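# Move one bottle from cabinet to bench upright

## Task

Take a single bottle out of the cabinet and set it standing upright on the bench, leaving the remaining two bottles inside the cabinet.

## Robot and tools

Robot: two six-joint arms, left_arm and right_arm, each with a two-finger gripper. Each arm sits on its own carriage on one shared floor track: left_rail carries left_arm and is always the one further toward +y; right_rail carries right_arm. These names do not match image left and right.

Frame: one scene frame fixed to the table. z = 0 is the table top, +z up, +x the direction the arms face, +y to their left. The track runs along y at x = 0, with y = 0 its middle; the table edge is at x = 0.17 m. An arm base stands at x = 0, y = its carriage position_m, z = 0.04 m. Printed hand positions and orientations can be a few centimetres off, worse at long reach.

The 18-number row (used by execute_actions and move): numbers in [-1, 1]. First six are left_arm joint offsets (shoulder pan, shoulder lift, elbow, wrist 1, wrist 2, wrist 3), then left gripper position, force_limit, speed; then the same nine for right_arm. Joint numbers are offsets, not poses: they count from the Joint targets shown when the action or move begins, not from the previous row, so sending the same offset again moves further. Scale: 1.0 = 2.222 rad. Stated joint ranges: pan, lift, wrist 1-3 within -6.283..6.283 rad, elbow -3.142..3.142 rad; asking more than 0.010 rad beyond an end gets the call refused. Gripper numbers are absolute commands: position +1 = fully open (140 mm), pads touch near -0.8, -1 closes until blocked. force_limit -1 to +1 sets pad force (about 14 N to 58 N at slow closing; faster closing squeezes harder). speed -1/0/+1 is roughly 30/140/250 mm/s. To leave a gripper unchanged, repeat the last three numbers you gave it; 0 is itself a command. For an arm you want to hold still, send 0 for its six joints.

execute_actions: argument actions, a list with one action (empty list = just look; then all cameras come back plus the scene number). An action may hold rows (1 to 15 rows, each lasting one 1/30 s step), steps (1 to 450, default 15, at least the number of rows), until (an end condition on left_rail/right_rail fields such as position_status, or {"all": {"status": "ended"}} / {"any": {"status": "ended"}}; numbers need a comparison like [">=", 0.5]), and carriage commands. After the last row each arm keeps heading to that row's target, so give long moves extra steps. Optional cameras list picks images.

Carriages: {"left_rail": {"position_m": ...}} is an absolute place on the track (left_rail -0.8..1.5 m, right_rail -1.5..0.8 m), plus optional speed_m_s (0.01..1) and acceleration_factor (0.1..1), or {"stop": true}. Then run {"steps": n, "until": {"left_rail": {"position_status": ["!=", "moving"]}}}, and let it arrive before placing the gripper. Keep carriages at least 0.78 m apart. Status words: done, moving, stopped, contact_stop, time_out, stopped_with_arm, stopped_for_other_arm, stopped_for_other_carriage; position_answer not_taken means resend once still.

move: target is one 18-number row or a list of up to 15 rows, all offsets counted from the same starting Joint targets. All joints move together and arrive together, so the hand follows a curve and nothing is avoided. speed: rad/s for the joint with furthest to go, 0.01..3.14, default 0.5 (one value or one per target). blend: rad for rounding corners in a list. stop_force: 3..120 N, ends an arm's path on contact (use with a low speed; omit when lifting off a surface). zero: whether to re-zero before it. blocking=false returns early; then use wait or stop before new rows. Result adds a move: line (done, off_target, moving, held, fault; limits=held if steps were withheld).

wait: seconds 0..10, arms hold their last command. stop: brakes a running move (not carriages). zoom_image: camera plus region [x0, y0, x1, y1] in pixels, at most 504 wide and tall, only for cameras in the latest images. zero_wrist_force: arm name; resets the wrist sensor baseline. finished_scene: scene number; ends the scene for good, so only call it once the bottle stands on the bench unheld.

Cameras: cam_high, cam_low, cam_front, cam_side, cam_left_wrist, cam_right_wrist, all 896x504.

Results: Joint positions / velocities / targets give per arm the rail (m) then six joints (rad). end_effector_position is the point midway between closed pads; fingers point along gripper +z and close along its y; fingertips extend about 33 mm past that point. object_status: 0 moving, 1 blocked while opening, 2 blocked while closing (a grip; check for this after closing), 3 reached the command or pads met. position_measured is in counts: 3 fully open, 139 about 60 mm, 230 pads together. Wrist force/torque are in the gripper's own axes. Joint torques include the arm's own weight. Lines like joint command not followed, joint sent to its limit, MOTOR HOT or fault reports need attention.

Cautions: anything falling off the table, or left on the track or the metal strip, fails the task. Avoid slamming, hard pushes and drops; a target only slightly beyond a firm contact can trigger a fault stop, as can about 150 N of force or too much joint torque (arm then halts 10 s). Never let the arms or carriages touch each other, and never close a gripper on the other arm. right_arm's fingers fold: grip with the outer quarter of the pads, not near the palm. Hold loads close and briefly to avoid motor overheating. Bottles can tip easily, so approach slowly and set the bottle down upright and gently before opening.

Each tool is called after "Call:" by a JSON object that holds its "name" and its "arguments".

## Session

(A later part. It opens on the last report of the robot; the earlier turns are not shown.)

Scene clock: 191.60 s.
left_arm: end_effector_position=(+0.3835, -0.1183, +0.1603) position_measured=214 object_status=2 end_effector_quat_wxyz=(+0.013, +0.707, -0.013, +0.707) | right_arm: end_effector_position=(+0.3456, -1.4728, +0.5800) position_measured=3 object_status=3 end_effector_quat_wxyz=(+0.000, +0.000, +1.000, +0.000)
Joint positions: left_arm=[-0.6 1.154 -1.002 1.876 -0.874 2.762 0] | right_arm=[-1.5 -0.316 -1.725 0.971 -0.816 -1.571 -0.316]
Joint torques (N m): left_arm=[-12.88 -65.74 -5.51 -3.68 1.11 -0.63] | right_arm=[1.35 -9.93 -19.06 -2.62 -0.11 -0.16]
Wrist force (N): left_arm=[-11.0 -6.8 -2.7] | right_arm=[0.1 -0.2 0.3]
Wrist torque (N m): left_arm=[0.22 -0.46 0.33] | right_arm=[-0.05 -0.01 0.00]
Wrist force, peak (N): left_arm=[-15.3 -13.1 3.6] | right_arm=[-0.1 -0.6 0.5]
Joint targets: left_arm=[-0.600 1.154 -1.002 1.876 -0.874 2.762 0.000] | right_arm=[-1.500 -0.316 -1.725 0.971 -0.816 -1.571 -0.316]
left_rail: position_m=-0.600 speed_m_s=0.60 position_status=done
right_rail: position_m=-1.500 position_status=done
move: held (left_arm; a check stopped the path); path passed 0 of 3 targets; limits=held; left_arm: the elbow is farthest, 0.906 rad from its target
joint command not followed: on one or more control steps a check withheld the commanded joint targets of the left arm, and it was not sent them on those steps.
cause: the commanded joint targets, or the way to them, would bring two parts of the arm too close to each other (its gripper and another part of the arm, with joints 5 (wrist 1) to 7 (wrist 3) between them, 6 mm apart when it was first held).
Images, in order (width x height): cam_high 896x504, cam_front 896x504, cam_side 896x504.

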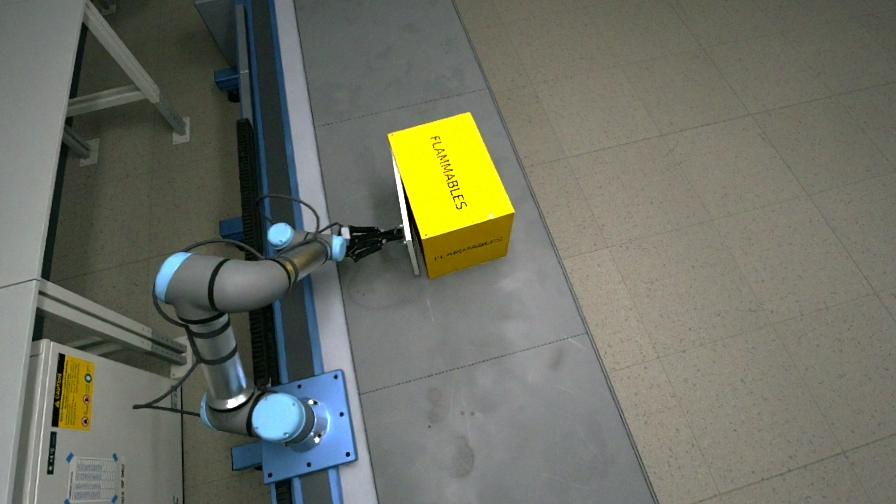

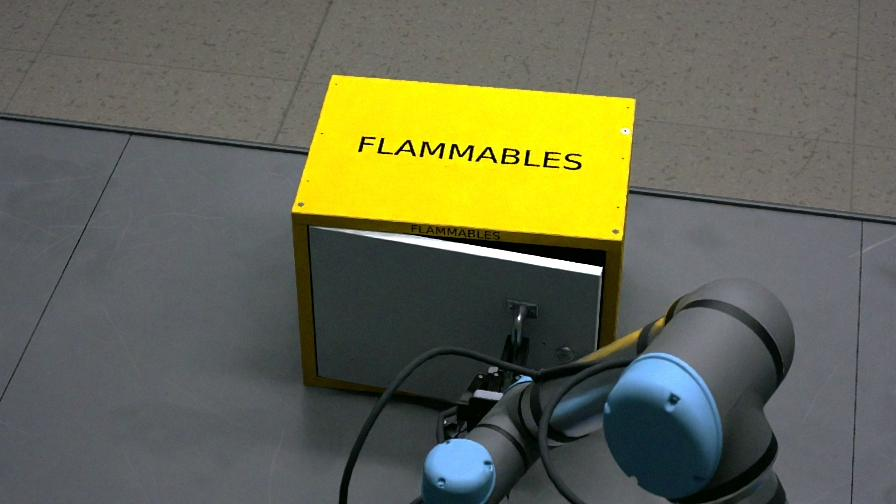

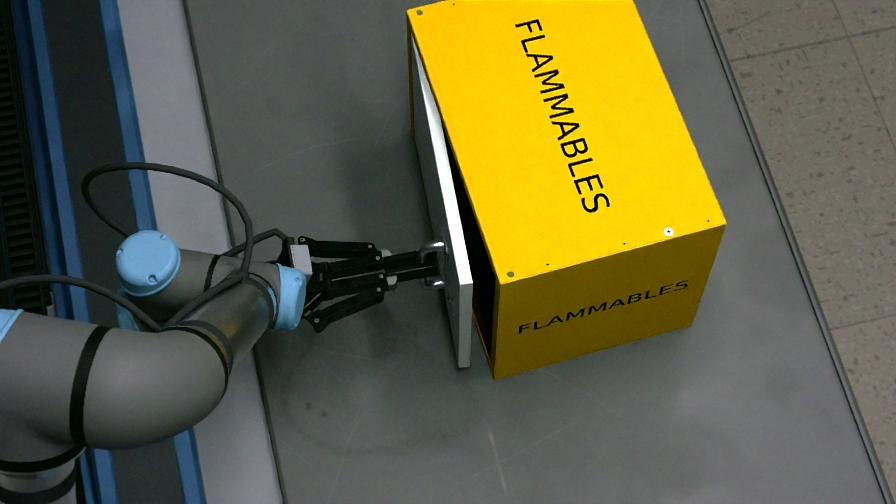

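Call:
{"name": "move", "arguments": {"target": [0.0446,-0.0179,0.0340,-0.0161,-0.0104,0,-1,-0.5,-0.8,0,0,0,0,0,0,1,1,1], "speed": 0.15, "stop_force": 70}}

Call:
{"name": "move", "arguments": {"target": [0,0,0,0,0,0,0.1,-0.5,-0.8,0,0,0,0,0,0,1,1,1], "cameras": ["cam_side","cam_front","cam_left_wrist"]}}

Scene clock: 211.30 s.
left_arm: end_effector_position=(+0.3256, -0.0996, +0.1603) position_measured=214 object_status=2 end_effector_quat_wxyz=(-0.030, +0.706, +0.030, +0.707) | right_arm: end_effector_position=(+0.3456, -1.4728, +0.5800) position_measured=3 object_status=3 end_effector_quat_wxyz=(+0.000, +0.000, +1.000, +0.000)
Joint positions: left_arm=[-0.6 1.253 -1.042 1.952 -0.91 2.739 0] | right_arm=[-1.5 -0.316 -1.725 0.971 -0.816 -1.571 -0.316]
Joint torques (N m): left_arm=[7.24 -61.46 -1.12 -2.74 1.89 -0.37] | right_arm=[1.95 -9.4 -19.35 -2.66 -0.14 -0.2]
Wrist force (N): left_arm=[-10.5 -9.3 8.4] | right_arm=[-0.2 -0.1 0.4]
Wrist torque (N m): left_arm=[0.06 -0.30 0.73] | right_arm=[-0.02 0.05 0.00]
Wrist force, peak (N): left_arm=[-5.7 19.0 -0.1] | right_arm=[0.2 -0.7 0.2]
Joint targets: left_arm=[-0.600 1.253 -1.042 1.952 -0.910 2.739 0.000] | right_arm=[-1.500 -0.316 -1.725 0.971 -0.816 -1.571 -0.316]
left_rail: position_m=-0.600 speed_m_s=0.60 position_status=done
right_rail: position_m=-1.500 position_status=done
move: done

Scene clock: 212.77 s.
left_arm: end_effector_position=(+0.3255, -0.0996, +0.1603) position_measured=117 object_status=0 end_effector_quat_wxyz=(-0.030, +0.706, +0.030, +0.707) | right_arm: end_effector_position=(+0.3456, -1.4728, +0.5800) position_measured=3 object_status=3 end_effector_quat_wxyz=(+0.000, +0.000, +1.000, +0.000)
Joint positions: left_arm=[-0.6 1.253 -1.042 1.952 -0.91 2.739 0] | right_arm=[-1.5 -0.316 -1.725 0.971 -0.816 -1.571 -0.316]
Joint torques (N m): left_arm=[-3.22 -29.38 -16.18 -2.29 -0.86 -0.54] | right_arm=[1.17 -9.83 -19.02 -2.6 -0.11 -0.21]
Wrist force (N): left_arm=[3.0 2.2 -1.3] | right_arm=[0.2 -0.3 0.3]
Wrist torque (N m): left_arm=[0.23 -0.57 0.14] | right_arm=[-0.07 -0.04 0.00]
Wrist force, peak (N): left_arm=[-10.5 -9.2 8.3] | right_arm=[0.3 -0.5 0.3]
Joint targets: left_arm=[-0.600 1.253 -1.042 1.952 -0.910 2.739 0.000] | right_arm=[-1.500 -0.316 -1.725 0.971 -0.816 -1.571 -0.316]
left_rail: position_m=-0.600 speed_m_s=0.60 position_status=done
right_rail: position_m=-1.500 position_status=done
move: done
Images, in order (width x height): cam_front 896x504, cam_side 896x504, cam_left_wrist 896x504.

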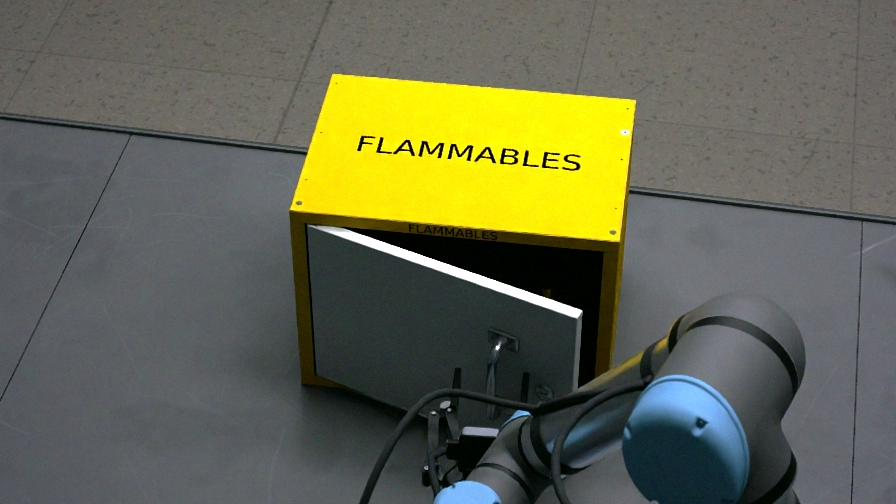

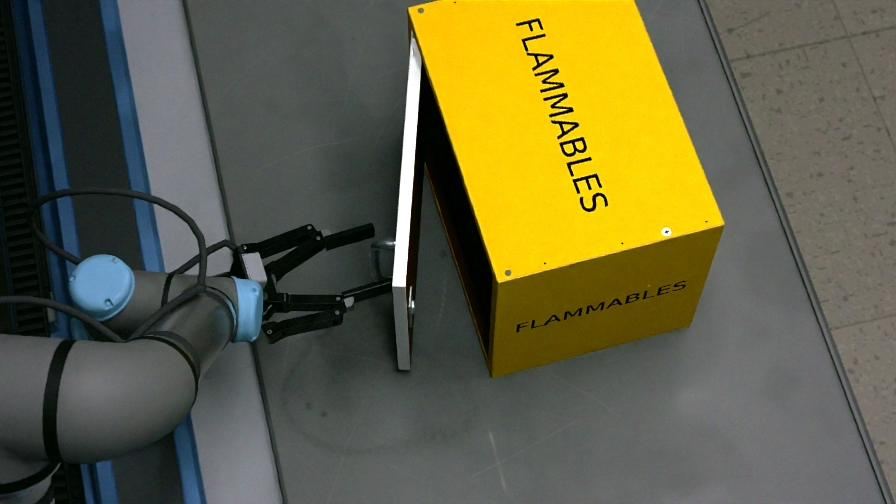

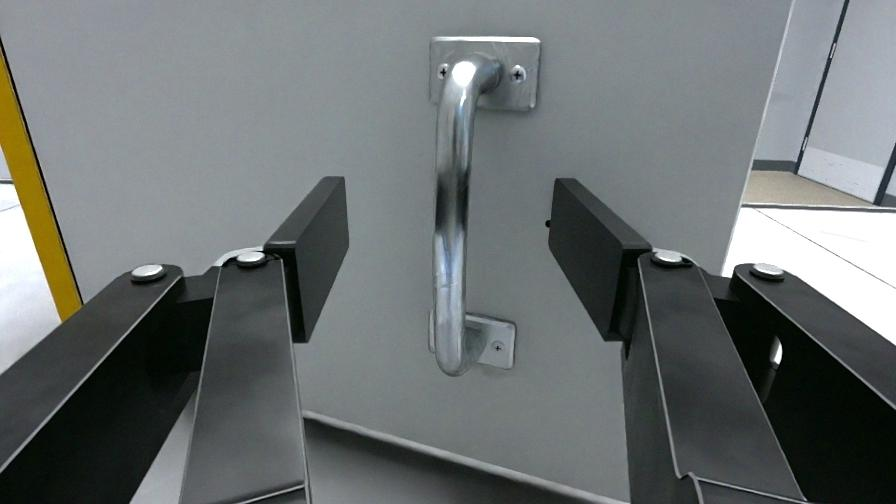

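Call:
{"name": "move", "arguments": {"target": [0.0627,0.0018,-0.0034,0.0016,-0.0117,0,0.1,-0.5,-0.8,0,0,0,0,0,0,1,1,1], "speed": 0.3}}

Call:
{"name": "execute_actions", "arguments": {"actions": [{"left_rail":{"position_m":-0.719},"steps":100,"until":{"left_rail":{"position_status":["!=","moving"]}}}]}}

Call:
{"name": "move", "arguments": {"target": [[-0.2081,-0.1934,0.2261,-0.0326,-0.1855,0,-1,-0.5,0,0,0,0,0,0,0,1,1,1],[-0.3290,-0.1879,0.2194,-0.0315,-0.4865,0,-1,-0.5,0,0,0,0,0,0,0,1,1,1]], "speed": 0.6, "blend": 0.05, "cameras": ["cam_side","cam_front","cam_left_wrist","cam_high"]}}

Scene clock: 266.90 s.
left_arm: end_effector_position=(+0.2516, -0.0489, +0.1603) position_measured=117 object_status=3 end_effector_quat_wxyz=(-0.088, +0.702, +0.088, +0.702) | right_arm: end_effector_position=(+0.3456, -1.4728, +0.5800) position_measured=3 object_status=3 end_effector_quat_wxyz=(+0.000, +0.000, +1.000, +0.000)
Joint positions: left_arm=[-0.6 1.392 -1.038 1.944 -0.906 2.713 0] | right_arm=[-1.5 -0.316 -1.725 0.971 -0.816 -1.571 -0.316]
Joint torques (N m): left_arm=[7.73 -27.35 -26.7 0.76 -1.83 -0.49] | right_arm=[2.15 -9.07 -19.23 -2.86 -0.2 -0.08]
Wrist force (N): left_arm=[3.3 2.1 -1.1] | right_arm=[0.0 -0.4 0.1]
Wrist torque (N m): left_arm=[0.19 -0.64 0.14] | right_arm=[-0.08 0.00 0.00]
Wrist force, peak (N): left_arm=[3.4 2.4 -1.6] | right_arm=[0.4 -0.7 0.1]
Joint targets: left_arm=[-0.600 1.392 -1.038 1.944 -0.906 2.713 0.000] | right_arm=[-1.500 -0.316 -1.725 0.971 -0.816 -1.571 -0.316]
left_rail: position_m=-0.600 speed_m_s=0.60 position_status=done
right_rail: position_m=-1.500 position_status=done
move: done

Scene clock: 267.80 s.
left_arm: end_effector_position=(+0.2515, -0.1678, +0.1603) position_measured=117 object_status=3 end_effector_quat_wxyz=(-0.088, +0.702, +0.088, +0.702) | right_arm: end_effector_position=(+0.3456, -1.4728, +0.5800) position_measured=3 object_status=3 end_effector_quat_wxyz=(+0.000, +0.000, +1.000, +0.000)
Joint positions: left_arm=[-0.719 1.393 -1.038 1.944 -0.906 2.713 0] | right_arm=[-1.5 -0.316 -1.725 0.971 -0.816 -1.571 -0.316]
Joint torques (N m): left_arm=[2.63 -40.01 -6.93 -2.41 0.51 -0.52] | right_arm=[1.79 -9.51 -19.38 -2.81 -0.05 -0.17]
Wrist force (N): left_arm=[2.8 2.0 -1.2] | right_arm=[0.4 0.1 0.4]
Wrist torque (N m): left_arm=[0.18 -0.53 0.14] | right_arm=[0.01 -0.10 0.00]
Wrist force, peak (N): left_arm=[3.0 4.4 -2.0] | right_arm=[0.4 0.1 0.4]
Joint targets: left_arm=[-0.719 1.392 -1.038 1.944 -0.906 2.713 0.000] | right_arm=[-1.500 -0.316 -1.725 0.971 -0.816 -1.571 -0.316]
Tool commands: left_gripper/position=+0.1 left_gripper/force_limit=-0.5 left_gripper/speed=-0.8 right_gripper/position=+1.0 right_gripper/force_limit=+1.0 right_gripper/speed=+1.0
left_rail: position_m=-0.719 speed_m_s=0.60 position_status=done
right_rail: position_m=-1.500 position_status=done

Scene clock: 270.50 s.
left_arm: end_effector_position=(+0.3869, -0.2732, +0.2003) position_measured=233 object_status=3 end_effector_quat_wxyz=(-0.209, +0.675, +0.209, +0.676) | right_arm: end_effector_position=(+0.3456, -1.4728, +0.5800) position_measured=3 object_status=3 end_effector_quat_wxyz=(+0.000, +0.000, +1.000, +0.000)
Joint positions: left_arm=[-0.719 0.662 -1.456 2.432 -0.976 1.633 0] | right_arm=[-1.5 -0.316 -1.725 0.971 -0.816 -1.571 -0.316]
Joint torques (N m): left_arm=[-8.4 -8.22 -27.26 -0.8 -1.87 -0.52] | right_arm=[2.71 -10.7 -20.04 -2.81 -0.25 -0.11]
Wrist force (N): left_arm=[2.8 2.3 -1.0] | right_arm=[0.3 -0.4 0.1]
Wrist torque (N m): left_arm=[0.33 -0.57 0.15] | right_arm=[-0.09 -0.07 0.00]
Wrist force, peak (N): left_arm=[3.0 3.7 -1.5] | right_arm=[0.0 -0.8 0.0]
Joint targets: left_arm=[-0.719 0.661 -1.456 2.432 -0.976 1.632 0.000] | right_arm=[-1.500 -0.316 -1.725 0.971 -0.816 -1.571 -0.316]
left_rail: position_m=-0.719 speed_m_s=0.60 position_status=done
right_rail: position_m=-1.500 position_status=done
move: done
Images, in order (width x height): cam_high 896x504, cam_front 896x504, cam_side 896x504, cam_left_wrist 896x504.

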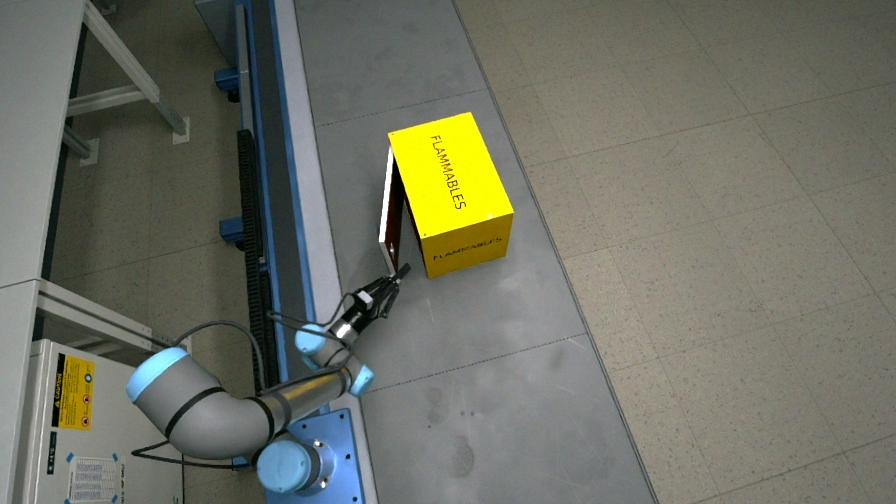

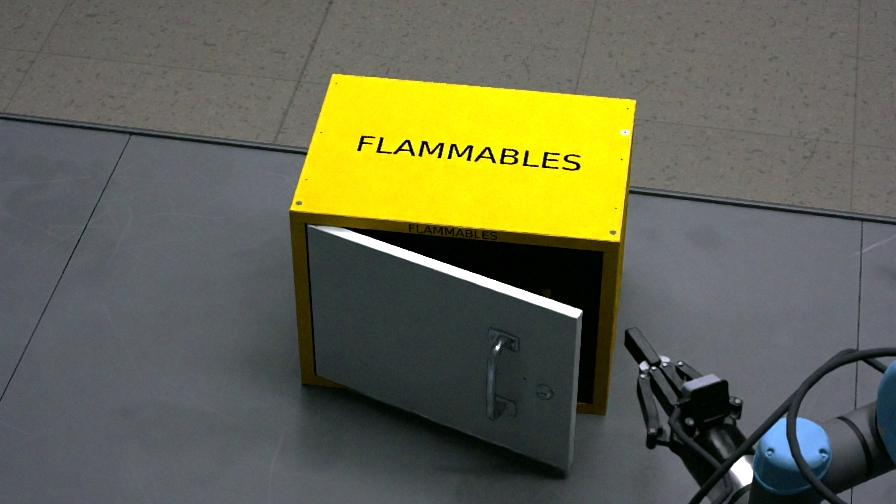

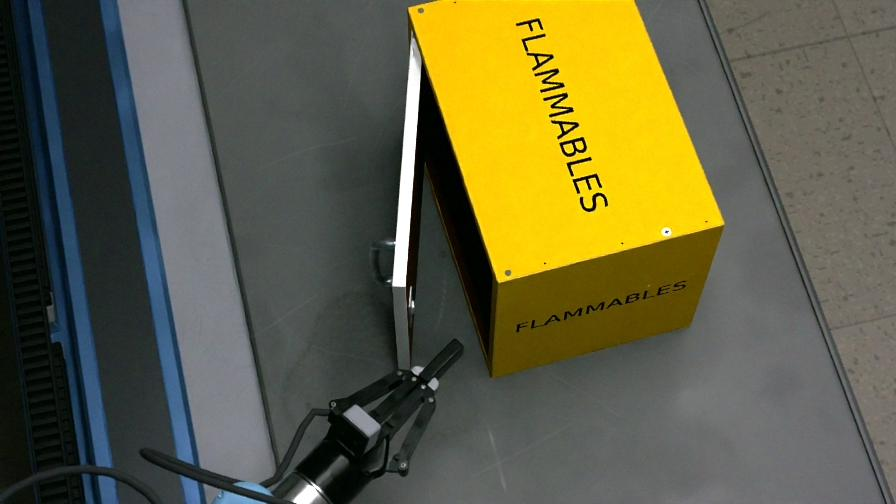

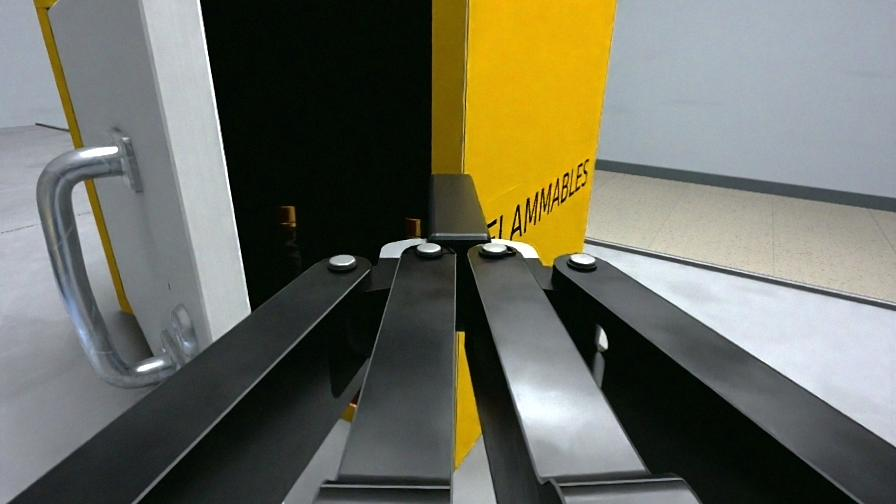

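Call:
{"name": "move", "arguments": {"target": [-0.0596,0.0504,-0.0667,0.0162,-0.1946,0,-1,-0.5,0,0,0,0,0,0,0,1,1,1], "speed": 0.3, "stop_force": 15, "cameras": ["cam_side","cam_front","cam_left_wrist"]}}

Scene clock: 280.77 s.
left_arm: end_effector_position=(+0.4086, -0.1951, +0.2004) position_measured=233 object_status=3 end_effector_quat_wxyz=(-0.308, +0.636, +0.308, +0.637) | right_arm: end_effector_position=(+0.3456, -1.4728, +0.5800) position_measured=3 object_status=3 end_effector_quat_wxyz=(+0.000, +0.000, +1.000, +0.000)
Joint positions: left_arm=[-0.719 0.529 -1.344 2.283 -0.94 1.2 0] | right_arm=[-1.5 -0.316 -1.725 0.971 -0.816 -1.571 -0.316]
Joint torques (N m): left_arm=[-9.3 -14.68 -27.05 -0.56 -1.9 -0.48] | right_arm=[0.95 -9.58 -18.6 -2.66 -0.13 -0.11]
Wrist force (N): left_arm=[3.0 2.3 -1.2] | right_arm=[0.2 -0.2 0.4]
Wrist torque (N m): left_arm=[0.31 -0.64 0.21] | right_arm=[-0.04 -0.04 0.00]
Wrist force, peak (N): left_arm=[3.1 2.6 -1.3] | right_arm=[-0.3 -0.6 0.4]
Joint targets: left_arm=[-0.719 0.529 -1.344 2.283 -0.940 1.200 0.000] | right_arm=[-1.500 -0.316 -1.725 0.971 -0.816 -1.571 -0.316]
left_rail: position_m=-0.719 speed_m_s=0.60 position_status=done
right_rail: position_m=-1.500 position_status=done
move: done
Images, in order (width x height): cam_front 896x504, cam_side 896x504, cam_left_wrist 896x504.

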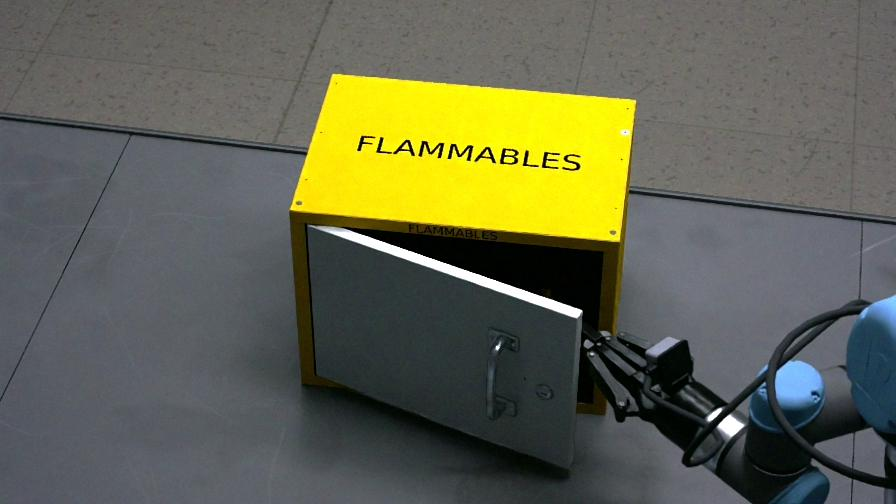

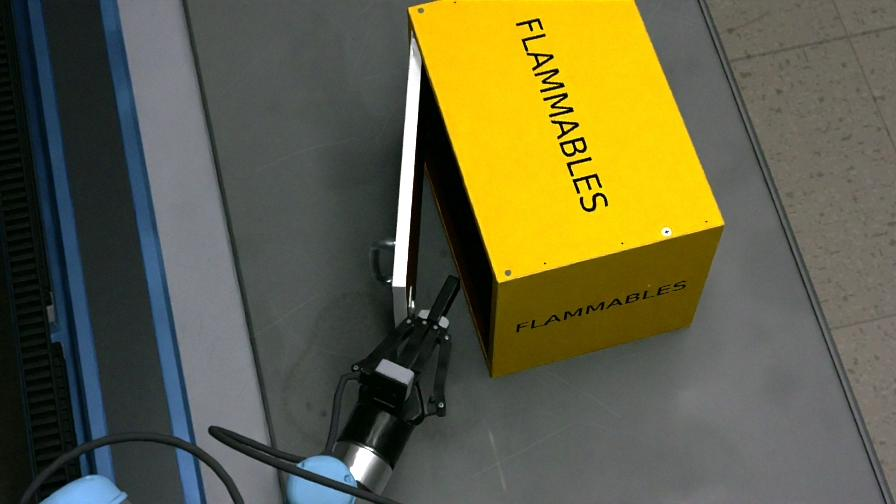

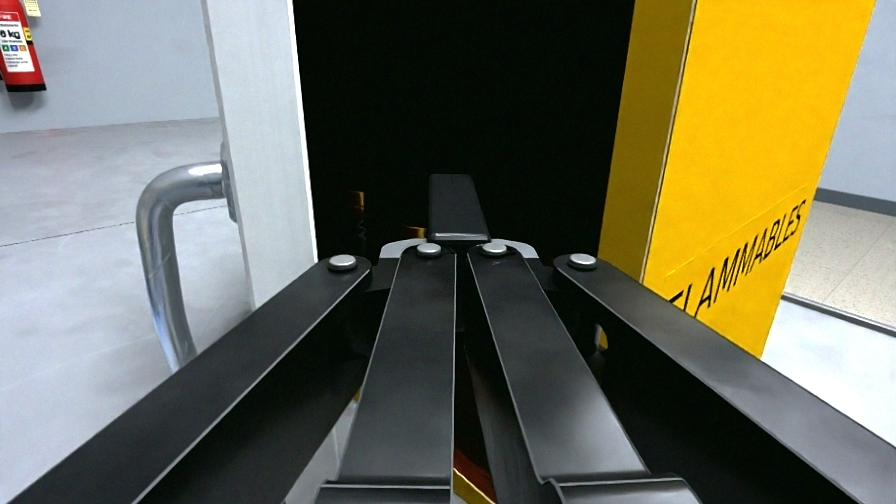

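Call:
{"name": "move", "arguments": {"target": [[0.2041,0.0427,-0.0633,0.0206,0.0691,0,-1,-0.5,0,0,0,0,0,0,0,1,1,1],[0.3532,0.2062,-0.3448,0.1387,0.1732,0,-1,-0.5,0,0,0,0,0,0,0,1,1,1]], "speed": 0.35, "blend": 0.1, "stop_force": 50, "cameras": ["cam_side","cam_front","cam_left_wrist","cam_high"]}}

Scene clock: 290.10 s.
left_arm: end_effector_position=(+0.1032, +0.1809, +0.2004) position_measured=233 object_status=3 end_effector_quat_wxyz=(-0.428, +0.563, +0.428, +0.563) | right_arm: end_effector_position=(+0.3456, -1.4728, +0.5800) position_measured=3 object_status=3 end_effector_quat_wxyz=(+0.000, +0.000, +1.000, +0.000)
Joint positions: left_arm=[-0.719 1.314 -0.886 1.517 -0.632 1.585 0] | right_arm=[-1.5 -0.316 -1.725 0.971 -0.816 -1.571 -0.316]
Joint torques (N m): left_arm=[7.45 -39.14 -33.11 -0.92 1.36 -0.48] | right_arm=[3.54 -7.37 -20.06 -2.7 -0.03 -0.07]
Wrist force (N): left_arm=[3.1 3.1 -2.8] | right_arm=[-0.1 -0.3 0.1]
Wrist torque (N m): left_arm=[0.20 -0.61 0.14] | right_arm=[-0.08 0.02 0.00]
Wrist force, peak (N): left_arm=[6.0 13.8 -19.9] | right_arm=[0.4 -0.6 0.4]
Joint targets: left_arm=[-0.719 1.314 -0.886 1.517 -0.632 1.585 0.000] | right_arm=[-1.500 -0.316 -1.725 0.971 -0.816 -1.571 -0.316]
left_rail: position_m=-0.719 speed_m_s=0.60 position_status=done
right_rail: position_m=-1.500 position_status=done
move: done
Images, in order (width x height): cam_high 896x504, cam_front 896x504, cam_side 896x504, cam_left_wrist 896x504.

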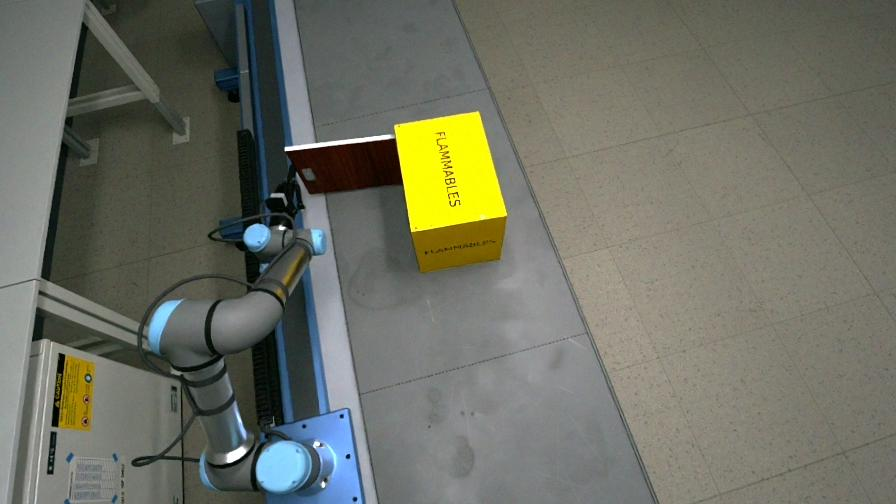

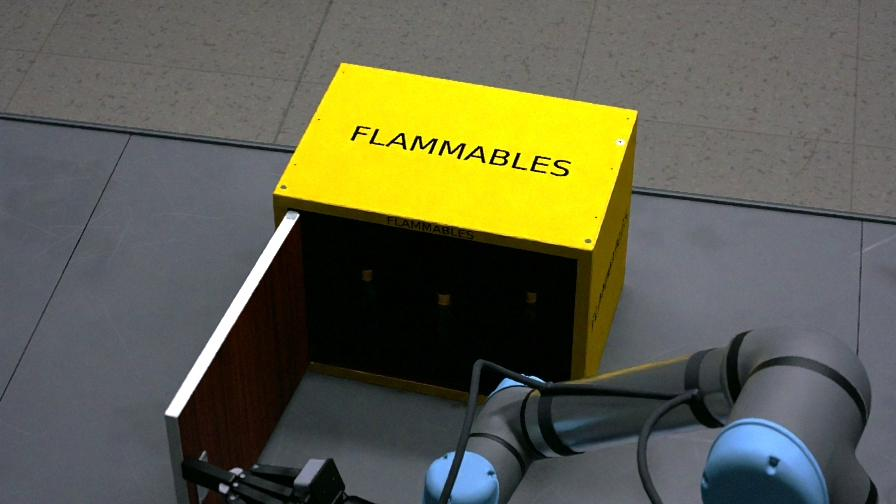

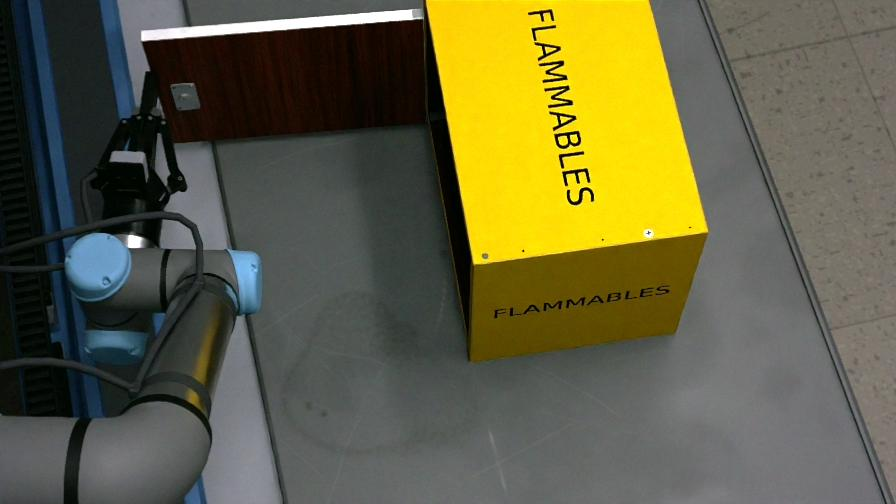

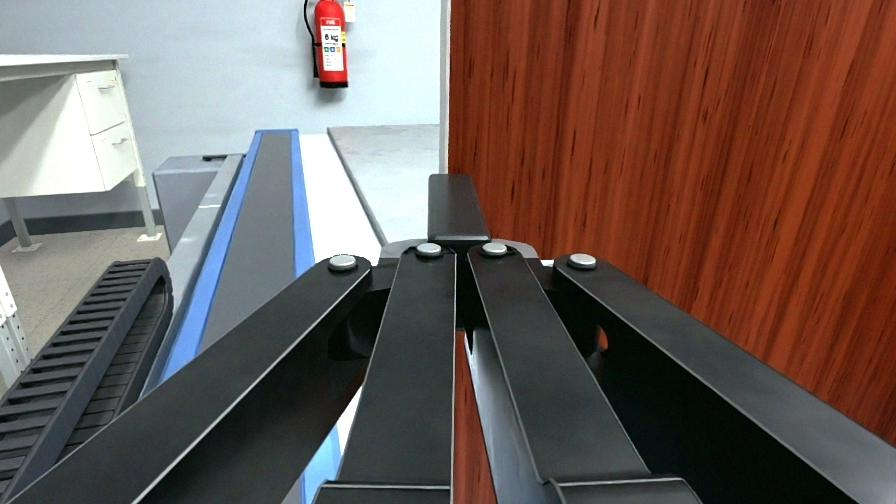

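Call:
{"name": "move", "arguments": {"target": [[-0.0492,-0.1237,0.2179,-0.0942,-0.0492,0,-1,-0.5,0,0,0,0,0,0,0,1,1,1],[-0.1076,-0.2316,0.4472,-0.2156,0.4775,0,-1,-0.5,0,0,0,0,0,0,0,1,1,1]], "speed": 0.8, "blend": 0.1}}

Call:
{"name": "execute_actions", "arguments": {"actions": [{"left_rail":{"position_m":-0.35},"steps":100,"until":{"left_rail":{"position_status":["!=","moving"]}}}], "cameras": ["cam_left_wrist","cam_front","cam_side"]}}

Scene clock: 307.57 s.
left_arm: end_effector_position=(+0.3111, -0.4388, +0.1703) position_measured=233 object_status=3 end_effector_quat_wxyz=(+0.000, +0.707, +0.000, +0.707) | right_arm: end_effector_position=(+0.3456, -1.4728, +0.5800) position_measured=3 object_status=3 end_effector_quat_wxyz=(+0.000, +0.000, +1.000, +0.000)
Joint positions: left_arm=[-0.719 1.075 -1.4 2.511 -1.111 2.645 0] | right_arm=[-1.5 -0.316 -1.725 0.971 -0.816 -1.571 -0.316]
Joint torques (N m): left_arm=[-9.24 -35.54 0.01 -3.34 1.73 -0.5] | right_arm=[3.29 -7.82 -18.82 -2.86 -0.14 -0.13]
Wrist force (N): left_arm=[3.1 1.8 -1.5] | right_arm=[0.1 -0.1 0.3]
Wrist torque (N m): left_arm=[0.21 -0.60 0.16] | right_arm=[-0.02 -0.03 0.00]
Wrist force, peak (N): left_arm=[3.2 3.2 -3.4] | right_arm=[0.4 -0.1 0.6]
Joint targets: left_arm=[-0.719 1.075 -1.400 2.511 -1.111 2.646 0.000] | right_arm=[-1.500 -0.316 -1.725 0.971 -0.816 -1.571 -0.316]
left_rail: position_m=-0.719 speed_m_s=0.60 position_status=done
right_rail: position_m=-1.500 position_status=done
move: done

Scene clock: 308.90 s.
left_arm: end_effector_position=(+0.3111, -0.0700, +0.1703) position_measured=233 object_status=3 end_effector_quat_wxyz=(+0.000, +0.707, +0.000, +0.707) | right_arm: end_effector_position=(+0.3456, -1.4728, +0.5800) position_measured=3 object_status=3 end_effector_quat_wxyz=(+0.000, +0.000, +1.000, +0.000)
Joint positions: left_arm=[-0.35 1.075 -1.4 2.511 -1.111 2.646 0] | right_arm=[-1.5 -0.316 -1.725 0.971 -0.816 -1.571 -0.316]
Joint torques (N m): left_arm=[-5.24 -21.59 -17.6 -0.96 -0.67 -0.48] | right_arm=[3.79 -8.67 -19.21 -2.77 -0.55 -0.05]
Wrist force (N): left_arm=[3.0 2.0 -1.2] | right_arm=[0.1 0.0 0.2]
Wrist torque (N m): left_arm=[0.25 -0.60 0.16] | right_arm=[0.00 -0.01 -0.01]
Wrist force, peak (N): left_arm=[3.4 4.3 -1.5] | right_arm=[0.5 -0.4 0.2]
Joint targets: left_arm=[-0.350 1.075 -1.400 2.511 -1.111 2.646 0.000] | right_arm=[-1.500 -0.316 -1.725 0.971 -0.816 -1.571 -0.316]
Tool commands: left_gripper/position=-1.0 left_gripper/force_limit=-0.5 left_gripper/speed=+0.0 right_gripper/position=+1.0 right_gripper/force_limit=+1.0 right_gripper/speed=+1.0
left_rail: position_m=-0.350 speed_m_s=0.60 position_status=done
right_rail: position_m=-1.500 position_status=done
Images, in order (width x height): cam_front 896x504, cam_side 896x504, cam_left_wrist 896x504.

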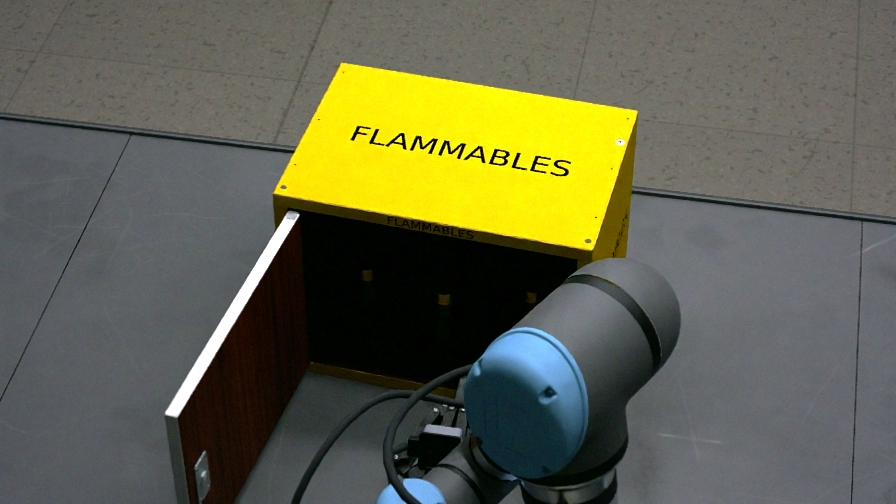

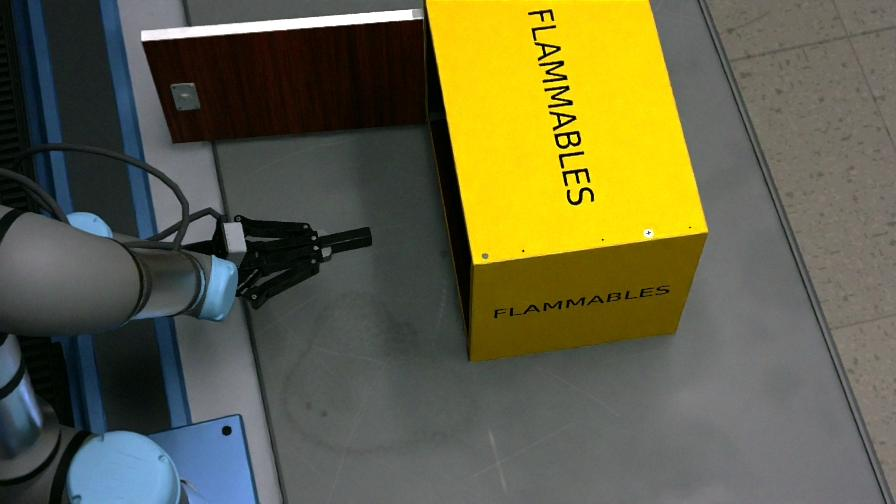

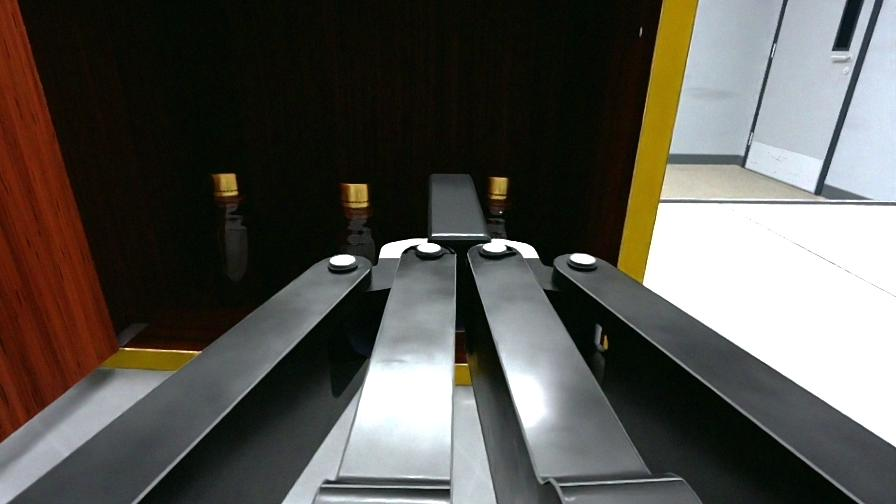

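Call:
{"name": "move", "arguments": {"target": [0,0,0,0,0,0,1,-0.5,0,0,0,0,0,0,0,1,1,1], "cameras": ["cam_left_wrist"]}}

Call:
{"name": "zoom_image", "arguments": {"camera": "cam_left_wrist", "region": [180, 130, 580, 400]}}

Call:
{"name": "execute_actions", "arguments": {"actions": [{"left_rail":{"position_m":-0.4},"steps":100,"until":{"left_rail":{"position_status":["!=","moving"]}}}], "cameras": ["cam_left_wrist"]}}

Call:
{"name": "zoom_image", "arguments": {"camera": "cam_left_wrist", "region": [180, 130, 580, 400]}}

Scene clock: 318.57 s.
left_arm: end_effector_position=(+0.3111, -0.0700, +0.1703) position_measured=3 object_status=0 end_effector_quat_wxyz=(+0.000, +0.707, +0.000, +0.707) | right_arm: end_effector_position=(+0.3456, -1.4728, +0.5800) position_measured=3 object_status=3 end_effector_quat_wxyz=(+0.000, +0.000, +1.000, +0.000)
Joint positions: left_arm=[-0.35 1.075 -1.4 2.511 -1.111 2.646 0] | right_arm=[-1.5 -0.316 -1.725 0.971 -0.816 -1.571 -0.316]
Joint torques (N m): left_arm=[6.7 -8.65 -17.88 0.03 -1.27 -0.51] | right_arm=[2.21 -9.93 -18.35 -2.86 -0.33 -0.11]
Wrist force (N): left_arm=[3.4 1.6 -1.6] | right_arm=[0.2 -0.1 0.4]
Wrist torque (N m): left_arm=[0.18 -0.61 0.17] | right_arm=[-0.02 -0.05 0.00]
Wrist force, peak (N): left_arm=[3.4 2.0 -1.7] | right_arm=[0.3 -0.8 0.2]
Joint targets: left_arm=[-0.350 1.075 -1.400 2.511 -1.111 2.646 0.000] | right_arm=[-1.500 -0.316 -1.725 0.971 -0.816 -1.571 -0.316]
left_rail: position_m=-0.350 speed_m_s=0.60 position_status=done
right_rail: position_m=-1.500 position_status=done
move: done
Images, in order (width x height): cam_left_wrist 896x504.

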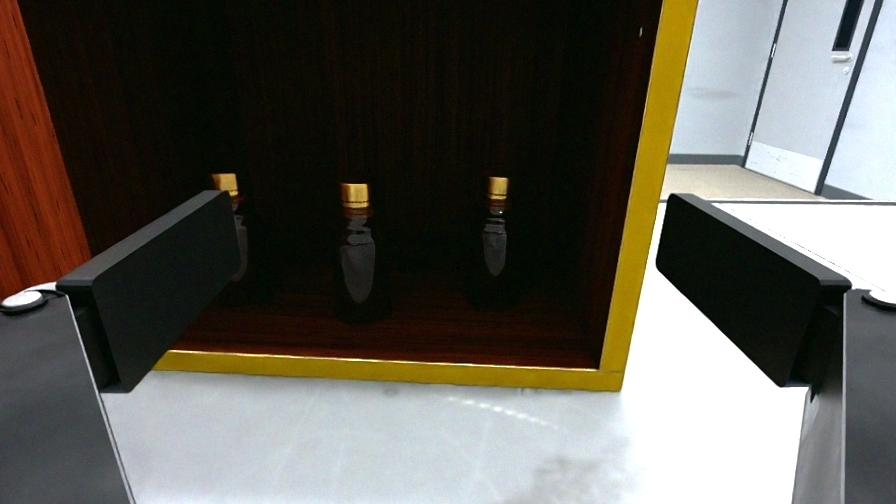

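Scaled by 1.260 from the camera's 896x504 image, which has a finer 1280x720 frame.

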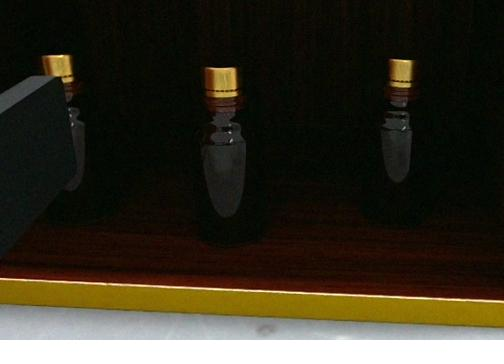

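Scene clock: 319.27 s.
left_arm: end_effector_position=(+0.3111, -0.1200, +0.1702) position_measured=3 object_status=3 end_effector_quat_wxyz=(+0.000, +0.707, +0.000, +0.707) | right_arm: end_effector_position=(+0.3456, -1.4728, +0.5800) position_measured=3 object_status=3 end_effector_quat_wxyz=(+0.000, +0.000, +1.000, +0.000)
Joint positions: left_arm=[-0.4 1.075 -1.4 2.511 -1.111 2.646 0] | right_arm=[-1.5 -0.316 -1.725 0.971 -0.816 -1.571 -0.316]
Joint torques (N m): left_arm=[4.95 -18.55 -11.58 -0.04 -0.54 -0.62] | right_arm=[2.95 -8.84 -19.43 -3.15 -0.3 -0.27]
Wrist force (N): left_arm=[3.0 2.0 -1.6] | right_arm=[0.2 -0.1 0.2]
Wrist torque (N m): left_arm=[0.25 -0.52 0.16] | right_arm=[-0.04 -0.04 0.01]
Wrist force, peak (N): left_arm=[3.4 4.2 -1.4] | right_arm=[0.4 -0.6 0.4]
Joint targets: left_arm=[-0.400 1.075 -1.400 2.511 -1.111 2.646 0.000] | right_arm=[-1.500 -0.316 -1.725 0.971 -0.816 -1.571 -0.316]
Tool commands: left_gripper/position=+1.0 left_gripper/force_limit=-0.5 left_gripper/speed=+0.0 right_gripper/position=+1.0 right_gripper/force_limit=+1.0 right_gripper/speed=+1.0
left_rail: position_m=-0.400 speed_m_s=0.60 position_status=done
right_rail: position_m=-1.500 position_status=done
Images, in order (width x height): cam_left_wrist 896x504.

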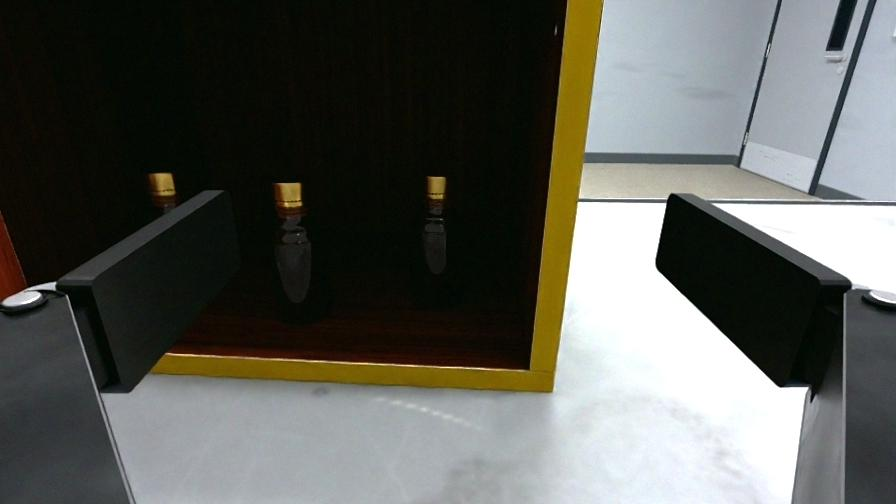

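Scaled by 1.260 from the camera's 896x504 image, which has a finer 1280x720 frame.

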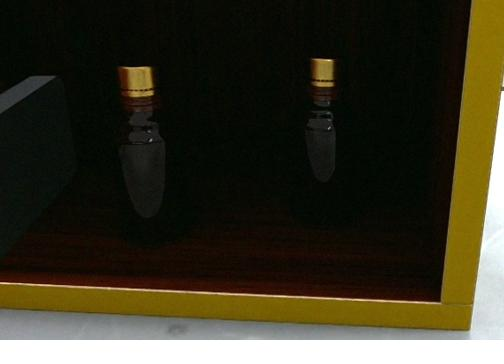

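Call:
{"name": "execute_actions", "arguments": {"actions": [{"left_rail":{"position_m":-0.35},"steps":100,"until":{"left_rail":{"position_status":["!=","moving"]}}}]}}

Call:
{"name": "move", "arguments": {"target": [-0.0759,0.1883,-0.1024,-0.0859,-0.0759,0,0.15,-0.5,0,0,0,0,0,0,0,1,1,1], "speed": 0.5, "cameras": ["cam_left_wrist"]}}

Call:
{"name": "zoom_image", "arguments": {"camera": "cam_left_wrist", "region": [200, 0, 700, 400]}}

Scene clock: 338.93 s.
left_arm: end_effector_position=(+0.3111, -0.0700, +0.1703) position_measured=3 object_status=3 end_effector_quat_wxyz=(+0.000, +0.707, +0.000, +0.707) | right_arm: end_effector_position=(+0.3456, -1.4728, +0.5800) position_measured=3 object_status=3 end_effector_quat_wxyz=(+0.000, +0.000, +1.000, +0.000)
Joint positions: left_arm=[-0.35 1.075 -1.4 2.511 -1.111 2.646 0] | right_arm=[-1.5 -0.316 -1.725 0.971 -0.816 -1.571 -0.316]
Joint torques (N m): left_arm=[-3.43 -22.64 -13.13 -0.63 -0.37 -0.59] | right_arm=[5.1 -7.63 -19.18 -2.74 -0.41 -0.28]
Wrist force (N): left_arm=[3.6 1.7 -1.2] | right_arm=[-0.2 0.0 0.1]
Wrist torque (N m): left_arm=[0.19 -0.65 0.16] | right_arm=[0.00 0.04 0.00]
Wrist force, peak (N): left_arm=[3.6 5.0 -1.3] | right_arm=[0.2 -0.9 0.2]
Joint targets: left_arm=[-0.350 1.075 -1.400 2.511 -1.111 2.646 0.000] | right_arm=[-1.500 -0.316 -1.725 0.971 -0.816 -1.571 -0.316]
Tool commands: left_gripper/position=+1.0 left_gripper/force_limit=-0.5 left_gripper/speed=+0.0 right_gripper/position=+1.0 right_gripper/force_limit=+1.0 right_gripper/speed=+1.0
left_rail: position_m=-0.350 speed_m_s=0.60 position_status=done
right_rail: position_m=-1.500 position_status=done

Scene clock: 340.47 s.
left_arm: end_effector_position=(+0.4161, +0.0001, +0.0783) position_measured=110 object_status=3 end_effector_quat_wxyz=(+0.000, +0.707, +0.000, +0.707) | right_arm: end_effector_position=(+0.3456, -1.4728, +0.5800) position_measured=3 object_status=3 end_effector_quat_wxyz=(+0.000, +0.000, +1.000, +0.000)
Joint positions: left_arm=[-0.35 0.906 -0.982 2.284 -1.302 2.477 0] | right_arm=[-1.5 -0.316 -1.725 0.971 -0.816 -1.571 -0.316]
Joint torques (N m): left_arm=[-8.76 -21.53 -18.66 -3.8 -1.77 -0.57] | right_arm=[3.59 -8.76 -18.67 -3 -0.26 0.06]
Wrist force (N): left_arm=[3.1 1.8 -1.2] | right_arm=[-0.1 -0.4 0.1]
Wrist torque (N m): left_arm=[0.15 -0.60 0.14] | right_arm=[-0.09 0.03 0.00]
Wrist force, peak (N): left_arm=[3.8 2.6 -2.1] | right_arm=[0.0 -0.6 0.4]
Joint targets: left_arm=[-0.350 0.906 -0.982 2.283 -1.302 2.477 0.000] | right_arm=[-1.500 -0.316 -1.725 0.971 -0.816 -1.571 -0.316]
left_rail: position_m=-0.350 speed_m_s=0.60 position_status=done
right_rail: position_m=-1.500 position_status=done
move: done
Images, in order (width x height): cam_left_wrist 896x504.

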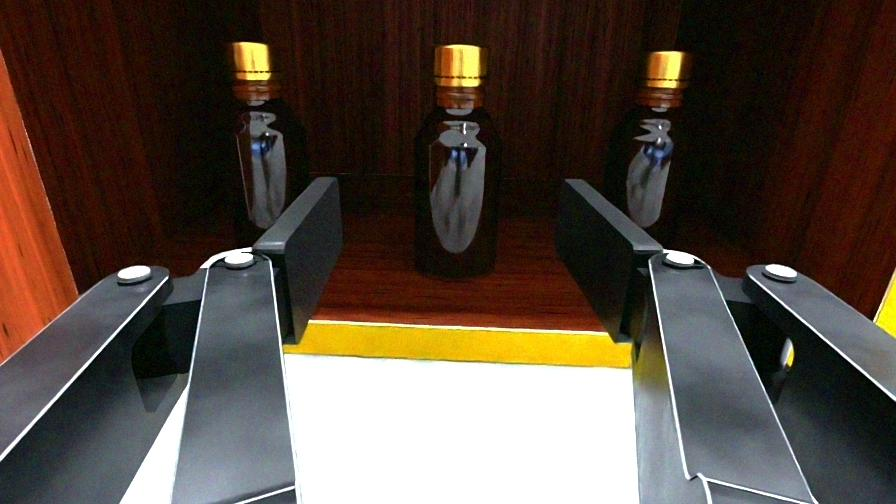

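Scaled by 1.008 from the camera's 896x504 image, which has a finer 1280x720 frame.

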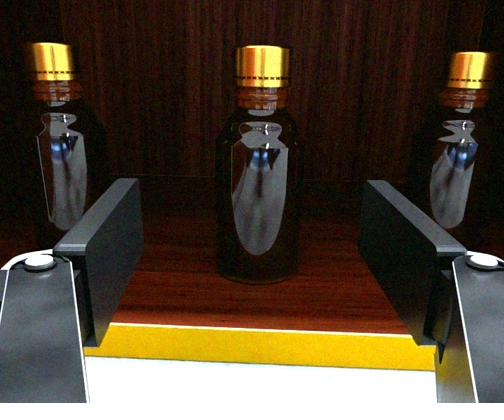

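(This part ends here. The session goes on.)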